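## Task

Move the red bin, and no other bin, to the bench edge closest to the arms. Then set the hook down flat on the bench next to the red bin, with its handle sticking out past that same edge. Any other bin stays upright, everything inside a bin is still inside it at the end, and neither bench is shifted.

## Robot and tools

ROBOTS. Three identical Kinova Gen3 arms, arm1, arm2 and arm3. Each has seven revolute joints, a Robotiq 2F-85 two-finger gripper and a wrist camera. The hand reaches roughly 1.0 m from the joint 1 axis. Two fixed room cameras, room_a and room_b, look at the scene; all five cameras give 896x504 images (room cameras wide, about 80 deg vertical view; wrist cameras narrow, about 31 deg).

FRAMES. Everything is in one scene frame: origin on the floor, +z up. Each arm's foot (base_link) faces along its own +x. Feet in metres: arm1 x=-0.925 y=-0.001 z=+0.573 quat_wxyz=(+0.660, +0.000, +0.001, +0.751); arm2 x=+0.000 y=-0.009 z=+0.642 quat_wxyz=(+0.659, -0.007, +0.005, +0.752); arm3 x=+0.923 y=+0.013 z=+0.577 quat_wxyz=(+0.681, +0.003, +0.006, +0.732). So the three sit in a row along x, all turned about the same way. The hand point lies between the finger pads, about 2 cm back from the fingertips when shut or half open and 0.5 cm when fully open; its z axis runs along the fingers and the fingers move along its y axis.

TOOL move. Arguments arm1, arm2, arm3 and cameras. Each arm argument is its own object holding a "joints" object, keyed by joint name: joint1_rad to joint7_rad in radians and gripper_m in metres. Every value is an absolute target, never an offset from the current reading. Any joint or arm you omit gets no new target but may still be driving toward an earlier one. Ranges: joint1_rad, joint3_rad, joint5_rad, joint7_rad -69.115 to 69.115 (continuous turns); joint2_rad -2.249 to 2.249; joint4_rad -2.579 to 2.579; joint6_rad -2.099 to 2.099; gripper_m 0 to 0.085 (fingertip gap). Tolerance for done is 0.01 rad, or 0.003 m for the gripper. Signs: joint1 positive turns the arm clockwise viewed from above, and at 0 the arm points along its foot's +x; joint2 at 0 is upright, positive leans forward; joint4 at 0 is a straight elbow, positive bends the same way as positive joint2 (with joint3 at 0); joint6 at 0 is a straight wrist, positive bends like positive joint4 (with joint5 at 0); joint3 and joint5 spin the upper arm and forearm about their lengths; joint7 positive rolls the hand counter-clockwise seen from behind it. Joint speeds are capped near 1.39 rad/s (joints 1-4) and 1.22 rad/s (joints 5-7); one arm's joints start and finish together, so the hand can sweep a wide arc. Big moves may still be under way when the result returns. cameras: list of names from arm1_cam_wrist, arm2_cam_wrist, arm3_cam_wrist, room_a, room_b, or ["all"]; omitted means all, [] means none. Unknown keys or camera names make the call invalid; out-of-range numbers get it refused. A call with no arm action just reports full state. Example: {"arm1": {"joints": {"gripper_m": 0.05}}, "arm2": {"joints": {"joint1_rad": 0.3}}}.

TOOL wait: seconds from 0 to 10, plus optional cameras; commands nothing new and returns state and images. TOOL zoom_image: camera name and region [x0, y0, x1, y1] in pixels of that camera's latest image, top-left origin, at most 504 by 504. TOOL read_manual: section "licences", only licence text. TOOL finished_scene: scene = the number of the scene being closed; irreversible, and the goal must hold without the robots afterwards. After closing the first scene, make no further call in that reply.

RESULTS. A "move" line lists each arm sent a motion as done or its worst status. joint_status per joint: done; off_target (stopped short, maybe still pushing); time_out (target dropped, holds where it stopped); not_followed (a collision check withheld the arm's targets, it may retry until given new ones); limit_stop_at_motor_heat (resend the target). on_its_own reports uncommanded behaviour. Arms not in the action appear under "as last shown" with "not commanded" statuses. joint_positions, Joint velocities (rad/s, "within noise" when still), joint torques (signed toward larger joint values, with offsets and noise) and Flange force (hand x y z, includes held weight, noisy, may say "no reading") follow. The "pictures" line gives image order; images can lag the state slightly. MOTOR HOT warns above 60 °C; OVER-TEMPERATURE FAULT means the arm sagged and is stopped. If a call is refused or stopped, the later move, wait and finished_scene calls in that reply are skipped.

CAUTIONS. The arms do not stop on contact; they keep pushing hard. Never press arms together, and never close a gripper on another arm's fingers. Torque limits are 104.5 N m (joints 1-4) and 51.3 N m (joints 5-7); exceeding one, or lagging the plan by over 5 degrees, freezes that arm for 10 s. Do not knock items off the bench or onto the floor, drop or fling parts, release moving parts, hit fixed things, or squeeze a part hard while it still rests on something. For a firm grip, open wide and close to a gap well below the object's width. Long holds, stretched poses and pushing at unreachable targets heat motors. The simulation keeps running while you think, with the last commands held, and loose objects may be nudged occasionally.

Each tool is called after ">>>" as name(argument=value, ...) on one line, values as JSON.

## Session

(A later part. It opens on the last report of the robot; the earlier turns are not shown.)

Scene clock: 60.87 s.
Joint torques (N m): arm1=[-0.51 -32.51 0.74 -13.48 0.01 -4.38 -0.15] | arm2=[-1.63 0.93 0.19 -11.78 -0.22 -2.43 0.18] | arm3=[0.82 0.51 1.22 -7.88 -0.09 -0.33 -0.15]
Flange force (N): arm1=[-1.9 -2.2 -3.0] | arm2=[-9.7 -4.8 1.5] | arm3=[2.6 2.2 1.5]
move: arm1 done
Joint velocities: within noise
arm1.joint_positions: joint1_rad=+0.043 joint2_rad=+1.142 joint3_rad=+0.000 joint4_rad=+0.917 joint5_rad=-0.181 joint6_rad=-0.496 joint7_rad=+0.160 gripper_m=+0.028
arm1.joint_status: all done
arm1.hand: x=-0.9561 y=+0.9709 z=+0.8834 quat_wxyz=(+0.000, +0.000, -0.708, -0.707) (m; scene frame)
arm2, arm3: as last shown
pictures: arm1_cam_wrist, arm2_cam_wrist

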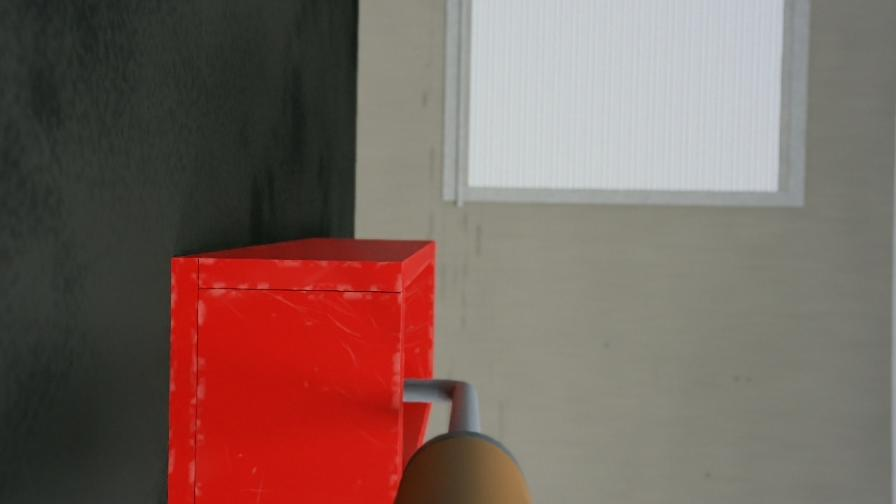

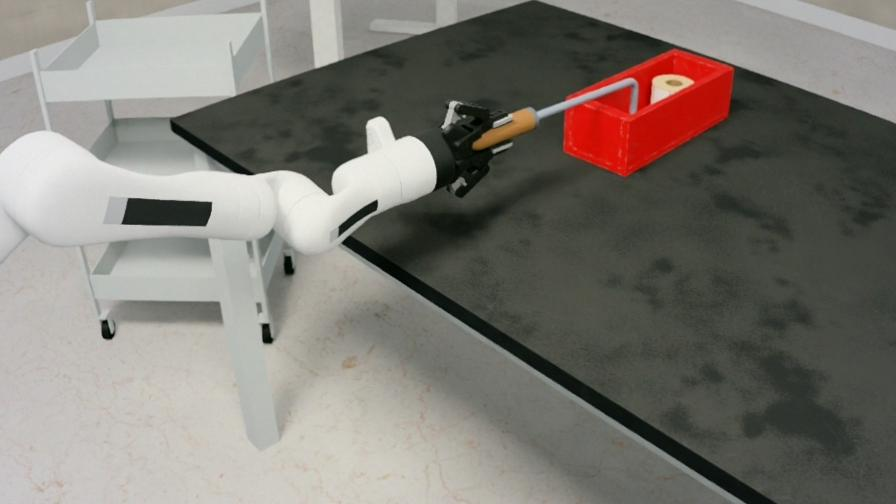

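>>> move(arm1={"joints":{"joint1_rad":0.0278,"joint2_rad":0.9327,"joint3_rad":0,"joint4_rad":1.4289,"joint5_rad":-0.142,"joint6_rad":-0.7964,"joint7_rad":0.0996}}, cameras=["arm2_cam_wrist"])

>>> zoom_image(camera="arm2_cam_wrist", region=[400, 0, 800, 220])

Scene clock: 65.93 s.
Joint torques (N m): arm1=[-0.48 -28.59 0.68 -11.62 0 -4.38 -0.15] | arm2=[-1.62 0.98 0.14 -11.8 -0.26 -2.47 0.15] | arm3=[0.81 0.48 1.19 -7.91 -0.09 -0.29 -0.14]
Flange force (N): arm1=[-1.6 -2.4 -1.3] | arm2=[-9.8 -4.6 1.4] | arm3=[2.6 2.1 1.7]
move: arm1 done
Joint velocities: within noise
arm1.joint_positions: joint1_rad=+0.028 joint2_rad=+0.933 joint3_rad=+0.000 joint4_rad=+1.429 joint5_rad=-0.142 joint6_rad=-0.796 joint7_rad=+0.100 gripper_m=+0.028
arm1.joint_status: all done
arm1.hand: x=-0.9562 y=+0.8696 z=+0.8836 quat_wxyz=(+0.000, +0.000, -0.707, -0.707) (m; scene frame)
arm2, arm3: as last shown
pictures: arm2_cam_wrist

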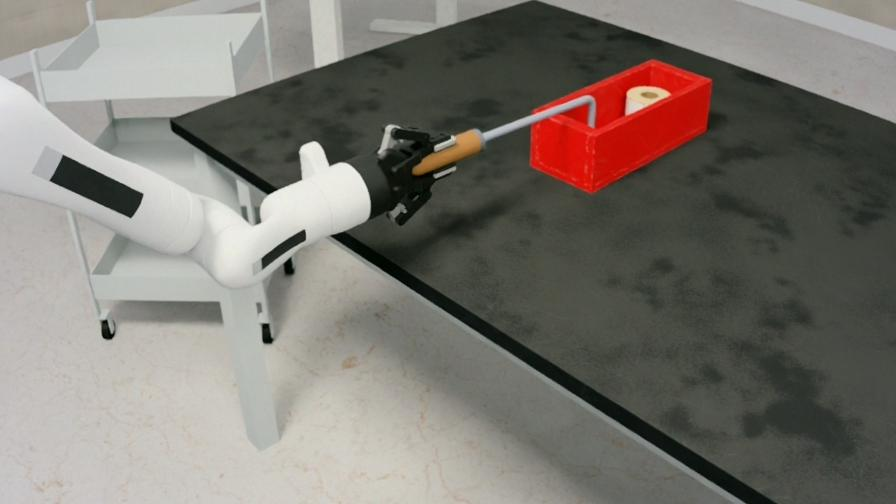

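Scaled by 1.260 from the camera's 896x504 image, which has a finer 1280x720 frame.

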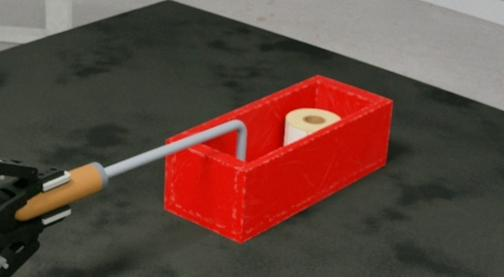

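Works well.

>>> move(arm1={"joints":{"joint1_rad":0.0058,"joint2_rad":0.787,"joint3_rad":0,"joint4_rad":1.8167,"joint5_rad":-0.1432,"joint6_rad":-1.0376,"joint7_rad":0.0731}}, cameras=[])

>>> move(arm1={"joints":{"joint1_rad":-0.0284,"joint2_rad":0.6807,"joint3_rad":0,"joint4_rad":2.1559,"joint5_rad":-0.1649,"joint6_rad":-1.2696,"joint7_rad":0.0494}}, cameras=["arm2_cam_wrist","arm1_cam_wrist"])

Scene clock: 70.10 s.
Joint torques (N m): arm1=[-0.46 -24.59 0.64 -9.61 -0.01 -4.42 -0.15] | arm2=[-1.65 0.96 0.1 -11.84 -0.22 -2.44 0.16] | arm3=[0.83 0.47 1.2 -7.88 -0.11 -0.3 -0.15]
Flange force (N): arm1=[-1.6 -2.1 -0.6] | arm2=[-10.0 -4.5 1.6] | arm3=[2.5 2.2 1.6]
move: arm1 done
Joint velocities: within noise
arm1.joint_positions: joint1_rad=+0.006 joint2_rad=+0.787 joint3_rad=+0.000 joint4_rad=+1.817 joint5_rad=-0.143 joint6_rad=-1.038 joint7_rad=+0.073 gripper_m=+0.028
arm1.joint_status: all done
arm1.hand: x=-0.9562 y=+0.7695 z=+0.8836 quat_wxyz=(+0.000, +0.000, -0.708, -0.707) (m; scene frame)
arm2, arm3: as last shown
pictures: none
No camera images: "cameras" was empty.

Scene clock: 71.67 s.
Joint torques (N m): arm1=[-0.47 -20.77 0.62 -7.29 -0.07 -4.44 -0.1] | arm2=[-1.63 0.92 0.1 -11.8 -0.24 -2.46 0.14] | arm3=[0.8 0.45 1.22 -7.87 -0.08 -0.3 -0.17]
Flange force (N): arm1=[-1.9 -1.9 0.3] | arm2=[-9.7 -4.4 1.5] | arm3=[2.5 2.2 1.5]
move: arm1 done
Joint velocities: within noise
arm1.joint_positions: joint1_rad=-0.028 joint2_rad=+0.681 joint3_rad=+0.000 joint4_rad=+2.156 joint5_rad=-0.165 joint6_rad=-1.270 joint7_rad=+0.049 gripper_m=+0.028
arm1.joint_status: all done
arm1.hand: x=-0.9563 y=+0.6695 z=+0.8837 quat_wxyz=(+0.000, +0.000, -0.708, -0.707) (m; scene frame)
arm2, arm3: as last shown
pictures: arm1_cam_wrist, arm2_cam_wrist

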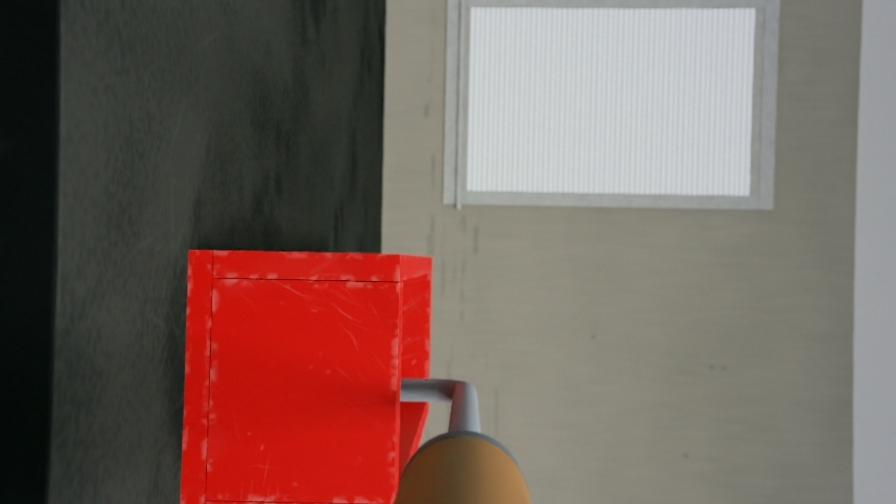

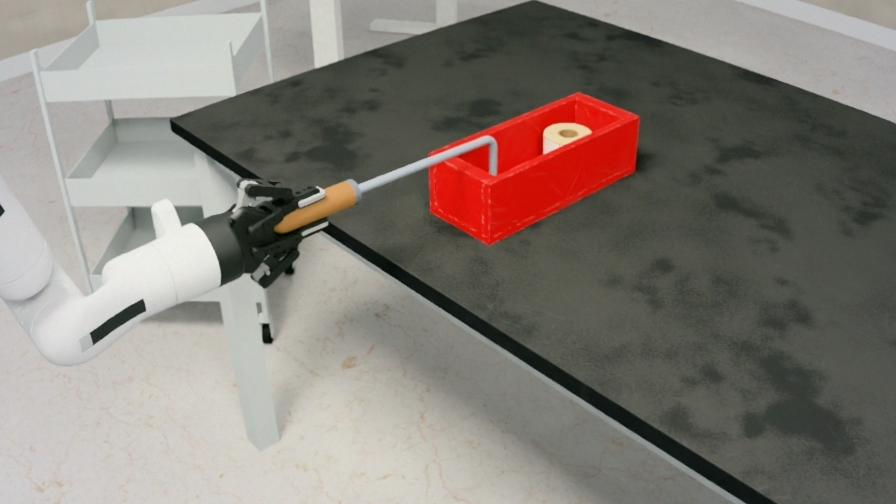

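>>> move(arm1={"joints":{"joint1_rad":-0.0599,"joint2_rad":0.6392,"joint3_rad":0,"joint4_rad":2.3482,"joint5_rad":-0.1911,"joint6_rad":-1.4193,"joint7_rad":0.0292}}, cameras=[])

>>> move(arm1={"joints":{"joint1_rad":-0.1017,"joint2_rad":0.624,"joint3_rad":0,"joint4_rad":2.5225,"joint5_rad":-0.2307,"joint6_rad":-1.5757,"joint7_rad":-0.001}}, cameras=["arm2_cam_wrist","arm1_cam_wrist"])

Scene clock: 78.80 s.
Joint torques (N m): arm1=[-0.53 -18.53 0.65 -5.89 -0.14 -4.42 -0.11] | arm2=[-1.63 0.93 0.18 -11.85 -0.24 -2.45 0.13] | arm3=[0.83 0.48 1.25 -7.9 -0.1 -0.26 -0.16]
Flange force (N): arm1=[-2.3 -1.7 0.2] | arm2=[-9.9 -4.7 1.6] | arm3=[2.6 2.3 1.8]
move: arm1 done
Joint velocities: within noise
arm1.joint_positions: joint1_rad=-0.060 joint2_rad=+0.639 joint3_rad=+0.000 joint4_rad=+2.348 joint5_rad=-0.191 joint6_rad=-1.419 joint7_rad=+0.029 gripper_m=+0.028
arm1.joint_status: all done
arm1.hand: x=-0.9564 y=+0.6095 z=+0.8837 quat_wxyz=(+0.000, +0.000, -0.708, -0.707) (m; scene frame)
arm2, arm3: as last shown
pictures: none
No camera images: "cameras" was empty.

Scene clock: 80.03 s.
Joint torques (N m): arm1=[-0.51 -16.68 0.82 -4.31 -0.29 -4.46 -0.15] | arm2=[-1.64 0.91 0.11 -11.83 -0.24 -2.43 0.17] | arm3=[0.85 0.44 1.18 -7.94 -0.07 -0.3 -0.17]
Flange force (N): arm1=[-2.7 -1.4 0.6] | arm2=[-9.9 -4.5 1.6] | arm3=[2.4 2.0 1.8]
move: arm1 done
Joint velocities: within noise
arm1.joint_positions: joint1_rad=-0.102 joint2_rad=+0.624 joint3_rad=+0.000 joint4_rad=+2.522 joint5_rad=-0.231 joint6_rad=-1.576 joint7_rad=-0.001 gripper_m=+0.028
arm1.joint_status: all done
arm1.hand: x=-0.9563 y=+0.5544 z=+0.8839 quat_wxyz=(+0.000, +0.000, -0.708, -0.707) (m; scene frame)
arm2, arm3: as last shown
pictures: arm1_cam_wrist, arm2_cam_wrist

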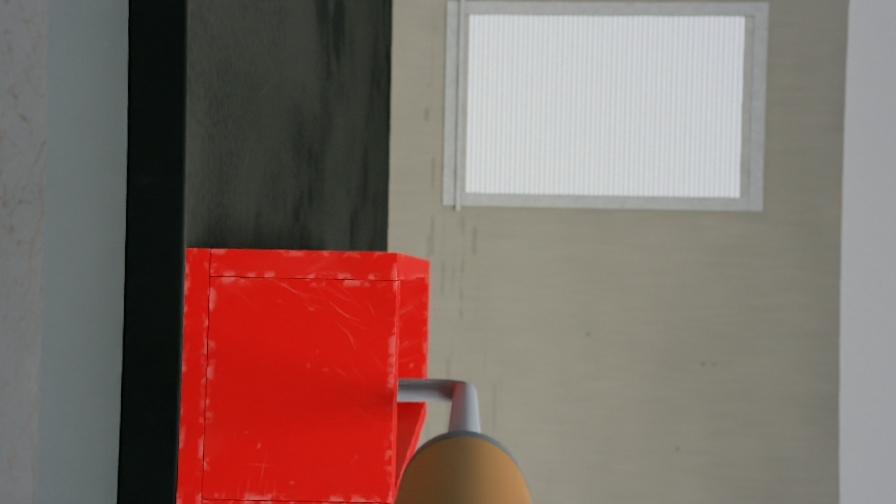

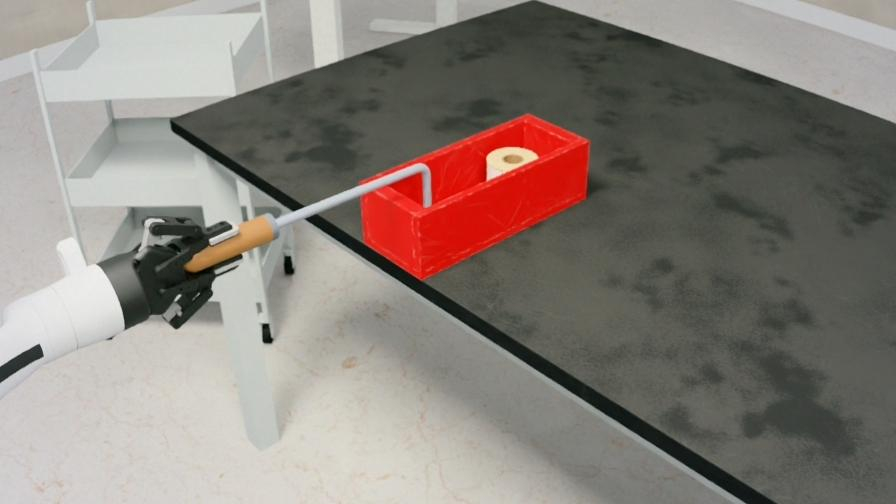

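>>> move(arm1={"joints":{"joint1_rad":-0.0845,"joint2_rad":0.6257,"joint3_rad":0,"joint4_rad":2.4589,"joint5_rad":-0.2138,"joint6_rad":-1.5151,"joint7_rad":0.012}}, cameras=[])

>>> move(arm1={"joints":{"joint1_rad":-0.0845,"joint2_rad":0.251,"joint3_rad":0,"joint4_rad":2.3573,"joint5_rad":-0.2465,"joint6_rad":-1.0513,"joint7_rad":0.1246}}, cameras=["arm2_cam_wrist"])

>>> move(arm1={"joints":{"joint1_rad":0.435,"joint2_rad":0.687,"joint3_rad":0,"joint4_rad":1.8207,"joint5_rad":0.3735,"joint6_rad":-0.9708,"joint7_rad":-1.7886}}, cameras=["arm2_cam_wrist","arm1_cam_wrist"])

Scene clock: 85.57 s.
Joint torques (N m): arm1=[-0.48 -17.17 0.76 -5.06 -0.23 -4.39 -0.13] | arm2=[-1.62 0.94 0.13 -11.8 -0.24 -2.43 0.17] | arm3=[0.85 0.49 1.16 -7.92 -0.1 -0.31 -0.15]
Flange force (N): arm1=[-2.5 -1.2 -0.2] | arm2=[-9.8 -4.6 1.6] | arm3=[2.5 2.0 1.7]
move: arm1 done
Joint velocities: within noise
arm1.joint_positions: joint1_rad=-0.084 joint2_rad=+0.626 joint3_rad=+0.000 joint4_rad=+2.459 joint5_rad=-0.214 joint6_rad=-1.515 joint7_rad=+0.012 gripper_m=+0.028
arm1.joint_status: all done
arm1.hand: x=-0.9563 y=+0.5744 z=+0.8839 quat_wxyz=(+0.000, +0.000, -0.708, -0.707) (m; scene frame)
arm2.joint_positions: joint1_rad=-0.700 joint2_rad=-0.500 joint3_rad=+0.000 joint4_rad=+1.500 joint5_rad=+0.000 joint6_rad=+1.150 joint7_rad=-1.571 gripper_m=+0.085
arm2.joint_status: not commanded
arm2.hand: x=-0.2253 y=+0.2372 z=+1.2911 quat_wxyz=(+0.439, -0.321, -0.823, -0.166) (m; scene frame)
arm3.joint_positions: joint1_rad=-0.696 joint2_rad=-0.410 joint3_rad=-0.040 joint4_rad=+1.398 joint5_rad=-0.129 joint6_rad=+1.982 joint7_rad=+0.798 gripper_m=+0.085
arm3.joint_status: not commanded
arm3.hand: x=+0.8127 y=+0.1055 z=+1.1164 quat_wxyz=(+0.055, +0.736, -0.669, -0.088) (m; scene frame)
pictures: none
No camera images: "cameras" was empty.

Scene clock: 87.20 s.
Joint torques (N m): arm1=[-0.46 -14.59 0.22 -9.63 0.19 -4.34 -0.12] | arm2=[-1.6 0.9 0.15 -11.85 -0.24 -2.45 0.17] | arm3=[0.83 0.49 1.2 -7.88 -0.09 -0.31 -0.16]
Flange force (N): arm1=[-2.6 -2.7 -0.6] | arm2=[-9.9 -4.6 1.6] | arm3=[2.5 2.1 1.5]
move: arm1 done
Joint velocities: within noise
arm1.joint_positions: joint1_rad=-0.084 joint2_rad=+0.251 joint3_rad=+0.000 joint4_rad=+2.357 joint5_rad=-0.247 joint6_rad=-1.051 joint7_rad=+0.125 gripper_m=+0.028
arm1.joint_status: all done
arm1.hand: x=-0.9563 y=+0.5746 z=+0.9937 quat_wxyz=(+0.000, +0.000, -0.707, -0.707) (m; scene frame)
arm2, arm3: as last shown
pictures: arm2_cam_wrist

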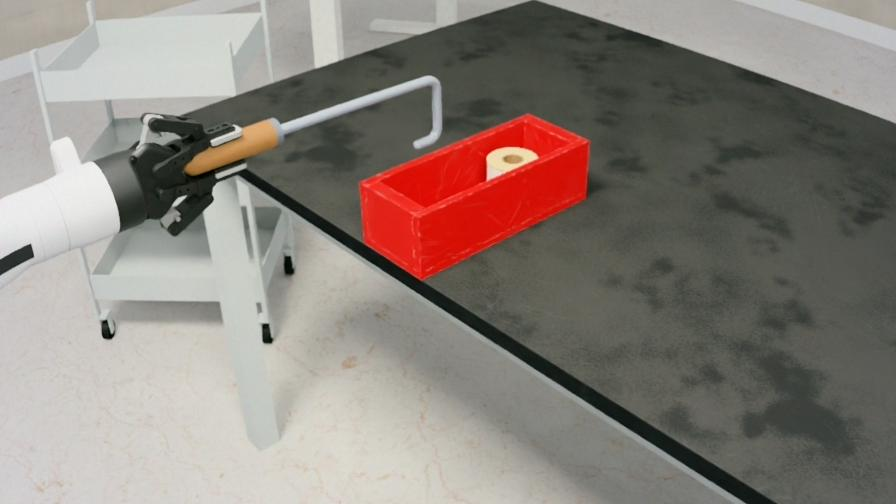

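Scene clock: 89.60 s.
Joint torques (N m): arm1=[-0.49 -23.62 -0.66 -10.32 -1.12 -4.27 -0.13] | arm2=[-1.67 0.94 0.14 -11.83 -0.25 -2.42 0.16] | arm3=[0.83 0.47 1.21 -7.9 -0.09 -0.31 -0.15]
Flange force (N): arm1=[-2.3 1.3 -1.6] | arm2=[-9.9 -4.7 1.6] | arm3=[2.5 2.2 1.6]
move: arm1 done
Joint velocities: within noise
arm1.joint_positions: joint1_rad=+0.435 joint2_rad=+0.687 joint3_rad=+0.000 joint4_rad=+1.821 joint5_rad=+0.374 joint6_rad=-0.971 joint7_rad=-1.789 gripper_m=+0.028
arm1.joint_status: all done
arm1.hand: x=-0.7643 y=+0.7355 z=+0.9286 quat_wxyz=(+0.500, -0.500, -0.500, -0.500) (m; scene frame)
arm2, arm3: as last shown
pictures: arm1_cam_wrist, arm2_cam_wrist

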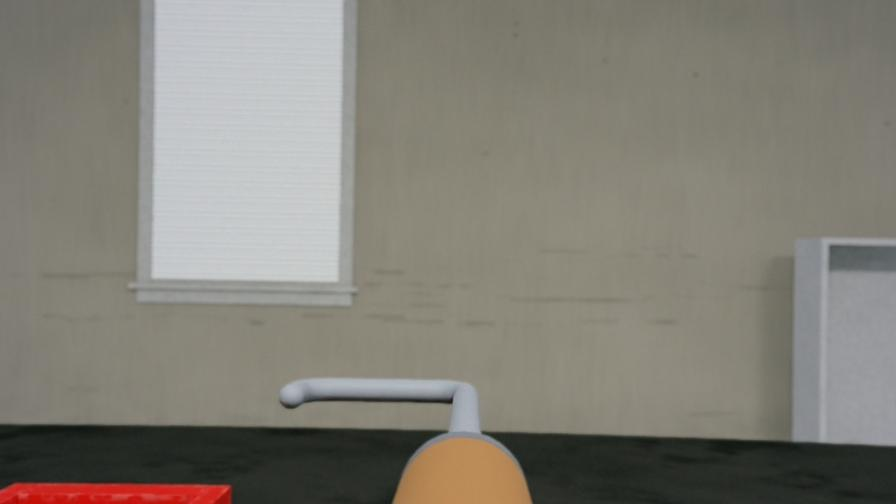

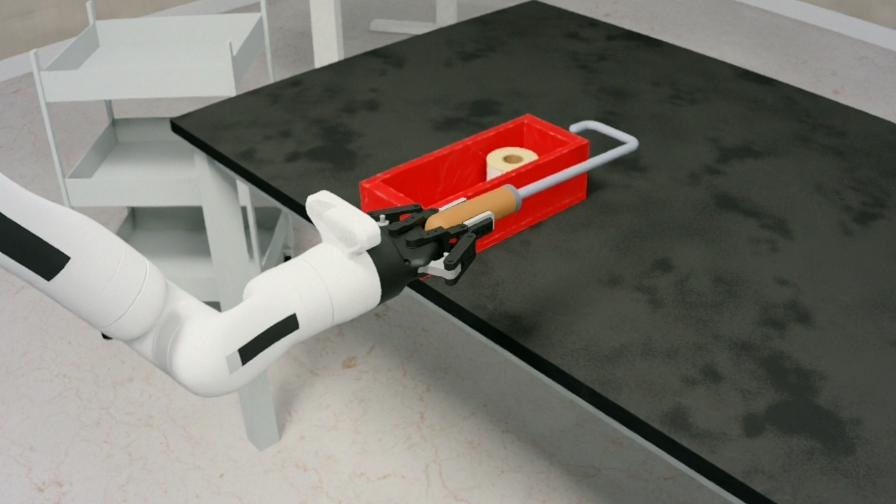

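>>> move(arm1={"joints":{"joint1_rad":0.435,"joint2_rad":1.0091,"joint3_rad":0,"joint4_rad":1.8191,"joint5_rad":0.3206,"joint6_rad":-1.2724,"joint7_rad":-1.668}}, cameras=["arm2_cam_wrist","arm1_cam_wrist"])

>>> zoom_image(camera="arm2_cam_wrist", region=[300, 100, 700, 350])

Scene clock: 92.33 s.
Joint torques (N m): arm1=[-0.47 -25.15 -0.88 -7.52 -0.62 -4.35 -0.12] | arm2=[-1.63 0.95 0.15 -11.81 -0.25 -2.43 0.15] | arm3=[0.82 0.49 1.19 -7.9 -0.09 -0.31 -0.14]
Flange force (N): arm1=[-1.5 0.8 -1.7] | arm2=[-9.9 -4.6 1.6] | arm3=[2.5 2.1 1.6]
move: arm1 done
Joint velocities: within noise
arm1.joint_positions: joint1_rad=+0.435 joint2_rad=+1.009 joint3_rad=+0.000 joint4_rad=+1.819 joint5_rad=+0.321 joint6_rad=-1.272 joint7_rad=-1.668 gripper_m=+0.028
arm1.joint_status: all done
arm1.hand: x=-0.7643 y=+0.7353 z=+0.7816 quat_wxyz=(+0.500, -0.500, -0.500, -0.500) (m; scene frame)
arm2, arm3: as last shown
pictures: arm1_cam_wrist, arm2_cam_wrist

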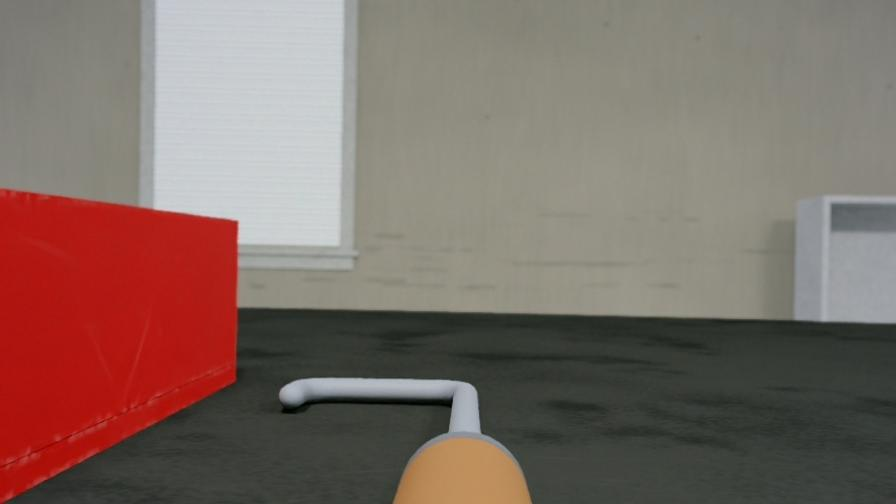

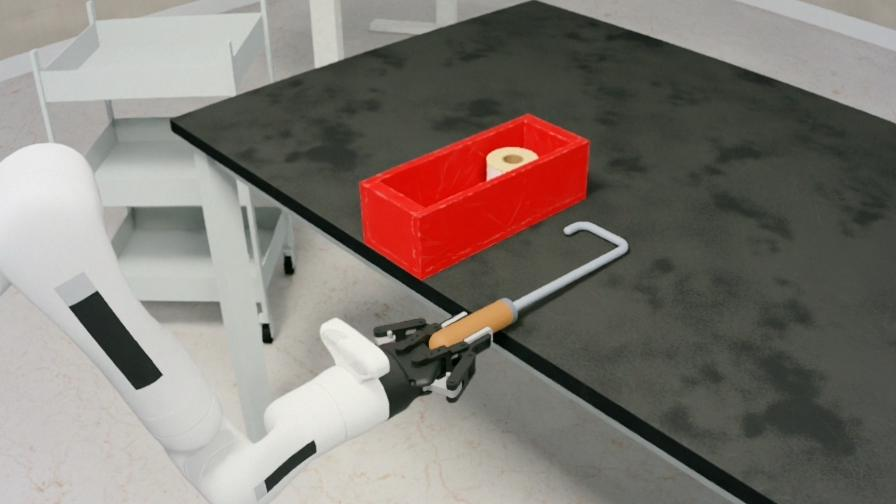

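Scaled by 1.260 from the camera's 896x504 image, which has a finer 1280x720 frame.

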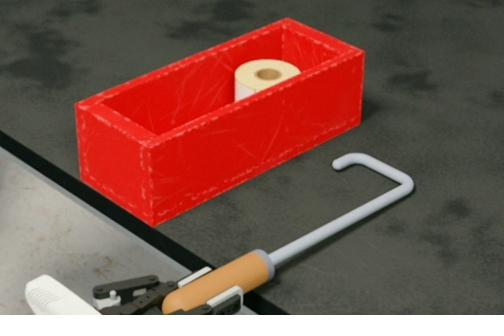

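>>> move(arm1={"joints":{"joint2_rad":1.012}}, cameras=[])

>>> move(arm1={"joints":{"gripper_m":0.085}}, cameras=[])

>>> move(arm1={"joints":{"joint1_rad":0.5854,"joint2_rad":0.9708,"joint3_rad":0,"joint4_rad":2.2813,"joint5_rad":0.4588,"joint6_rad":-1.670,"joint7_rad":-1.522}})

>>> zoom_image(camera="arm2_cam_wrist", region=[300, 100, 700, 350])

Scene clock: 94.67 s.
Joint torques (N m): arm1=[-0.77 -20.82 -0.35 -5.13 -0.47 -2.03 -0.02] | arm2=[-1.67 0.96 0.14 -11.79 -0.22 -2.43 0.15] | arm3=[0.78 0.48 1.27 -7.92 -0.11 -0.29 -0.15]
Flange force (N): arm1=[3.4 1.2 -2.9] | arm2=[-9.8 -4.6 1.5] | arm3=[2.7 2.3 1.7]
move: arm1 done
Joint velocities: within noise
arm1.joint_positions: joint1_rad=+0.435 joint2_rad=+1.012 joint3_rad=+0.000 joint4_rad=+1.819 joint5_rad=+0.321 joint6_rad=-1.272 joint7_rad=-1.668 gripper_m=+0.028
arm1.joint_status: all done
arm1.hand: x=-0.7644 y=+0.7351 z=+0.7795 quat_wxyz=(+0.499, -0.501, -0.501, -0.499) (m; scene frame)
arm2, arm3: as last shown
pictures: none
No camera images: "cameras" was empty.

Scene clock: 95.93 s.
Joint torques (N m): arm1=[-0.47 -21.95 -0.47 -5.52 -0.55 -2.68 -0.1] | arm2=[-1.63 0.96 0.09 -11.81 -0.23 -2.44 0.19] | arm3=[0.81 0.48 1.21 -7.87 -0.1 -0.29 -0.16]
Flange force (N): arm1=[2.1 1.0 -1.6] | arm2=[-9.9 -4.5 1.5] | arm3=[2.5 2.2 1.6]
move: arm1 done
Joint velocities: within noise
arm1.joint_positions: joint1_rad=+0.435 joint2_rad=+1.012 joint3_rad=+0.000 joint4_rad=+1.819 joint5_rad=+0.321 joint6_rad=-1.272 joint7_rad=-1.668 gripper_m=+0.085
arm1.joint_status: all done
arm1.hand: x=-0.7644 y=+0.7351 z=+0.7794 quat_wxyz=(+0.499, -0.501, -0.501, -0.499) (m; scene frame)
arm2, arm3: as last shown
pictures: none
No camera images: "cameras" was empty.

Scene clock: 97.67 s.
Joint torques (N m): arm1=[-0.5 -17.68 -0.78 -1.71 -0.17 -2.62 -0.03] | arm2=[-1.63 0.95 0.11 -11.78 -0.25 -2.43 0.14] | arm3=[0.86 0.44 1.27 -7.88 -0.11 -0.3 -0.15]
Flange force (N): arm1=[2.2 1.5 -1.9] | arm2=[-9.7 -4.5 1.5] | arm3=[2.6 2.4 1.5]
move: arm1 done
Joint velocities: within noise
arm1.joint_positions: joint1_rad=+0.585 joint2_rad=+0.971 joint3_rad=+0.000 joint4_rad=+2.281 joint5_rad=+0.459 joint6_rad=-1.670 joint7_rad=-1.522 gripper_m=+0.085
arm1.joint_status: all done
arm1.hand: x=-0.7645 y=+0.5805 z=+0.7818 quat_wxyz=(+0.500, -0.501, -0.500, -0.500) (m; scene frame)
arm2, arm3: as last shown
pictures: arm1_cam_wrist, arm2_cam_wrist, arm3_cam_wrist, room_a, room_b

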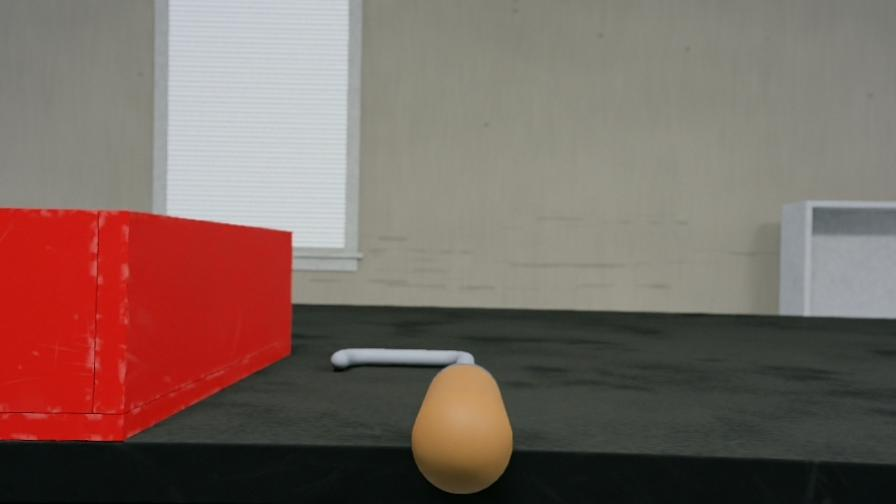

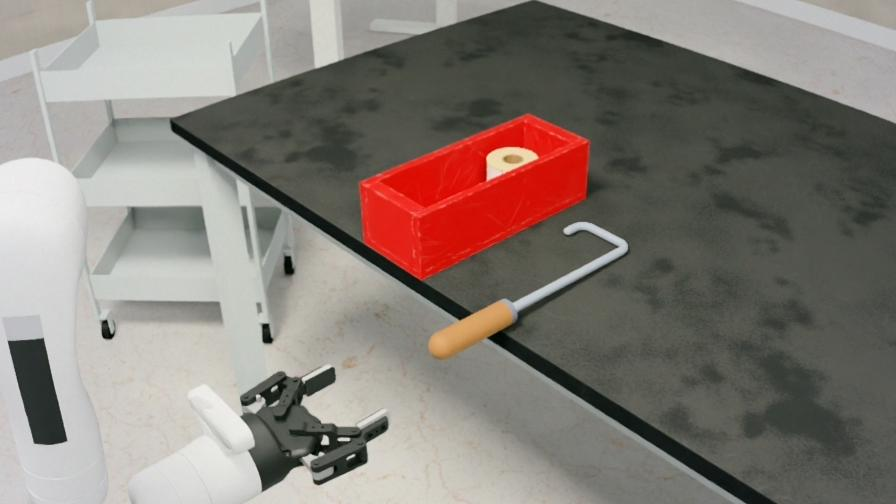

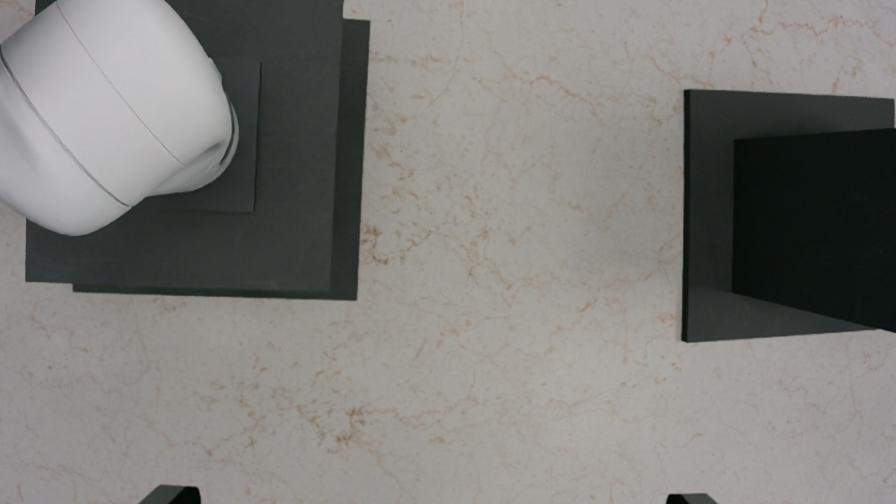

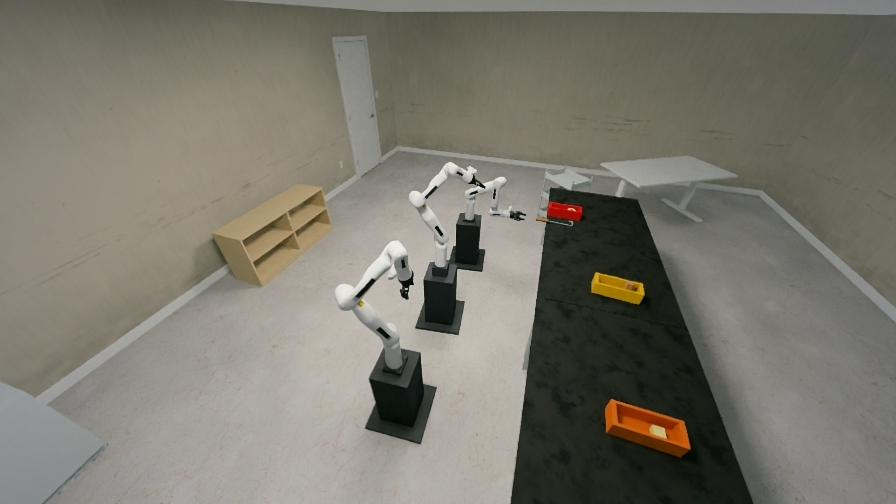

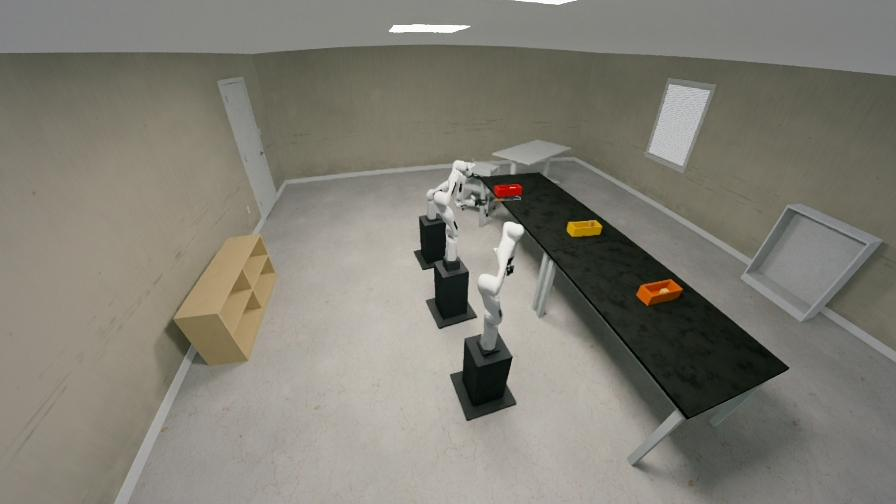

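Scaled by 1.260 from the camera's 896x504 image, which has a finer 1280x720 frame.

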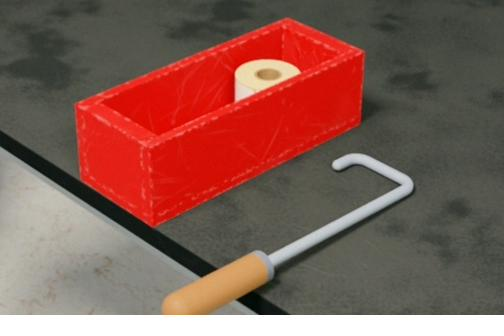

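>>> finished_scene(scene=1)

The scene is finished: the task was done.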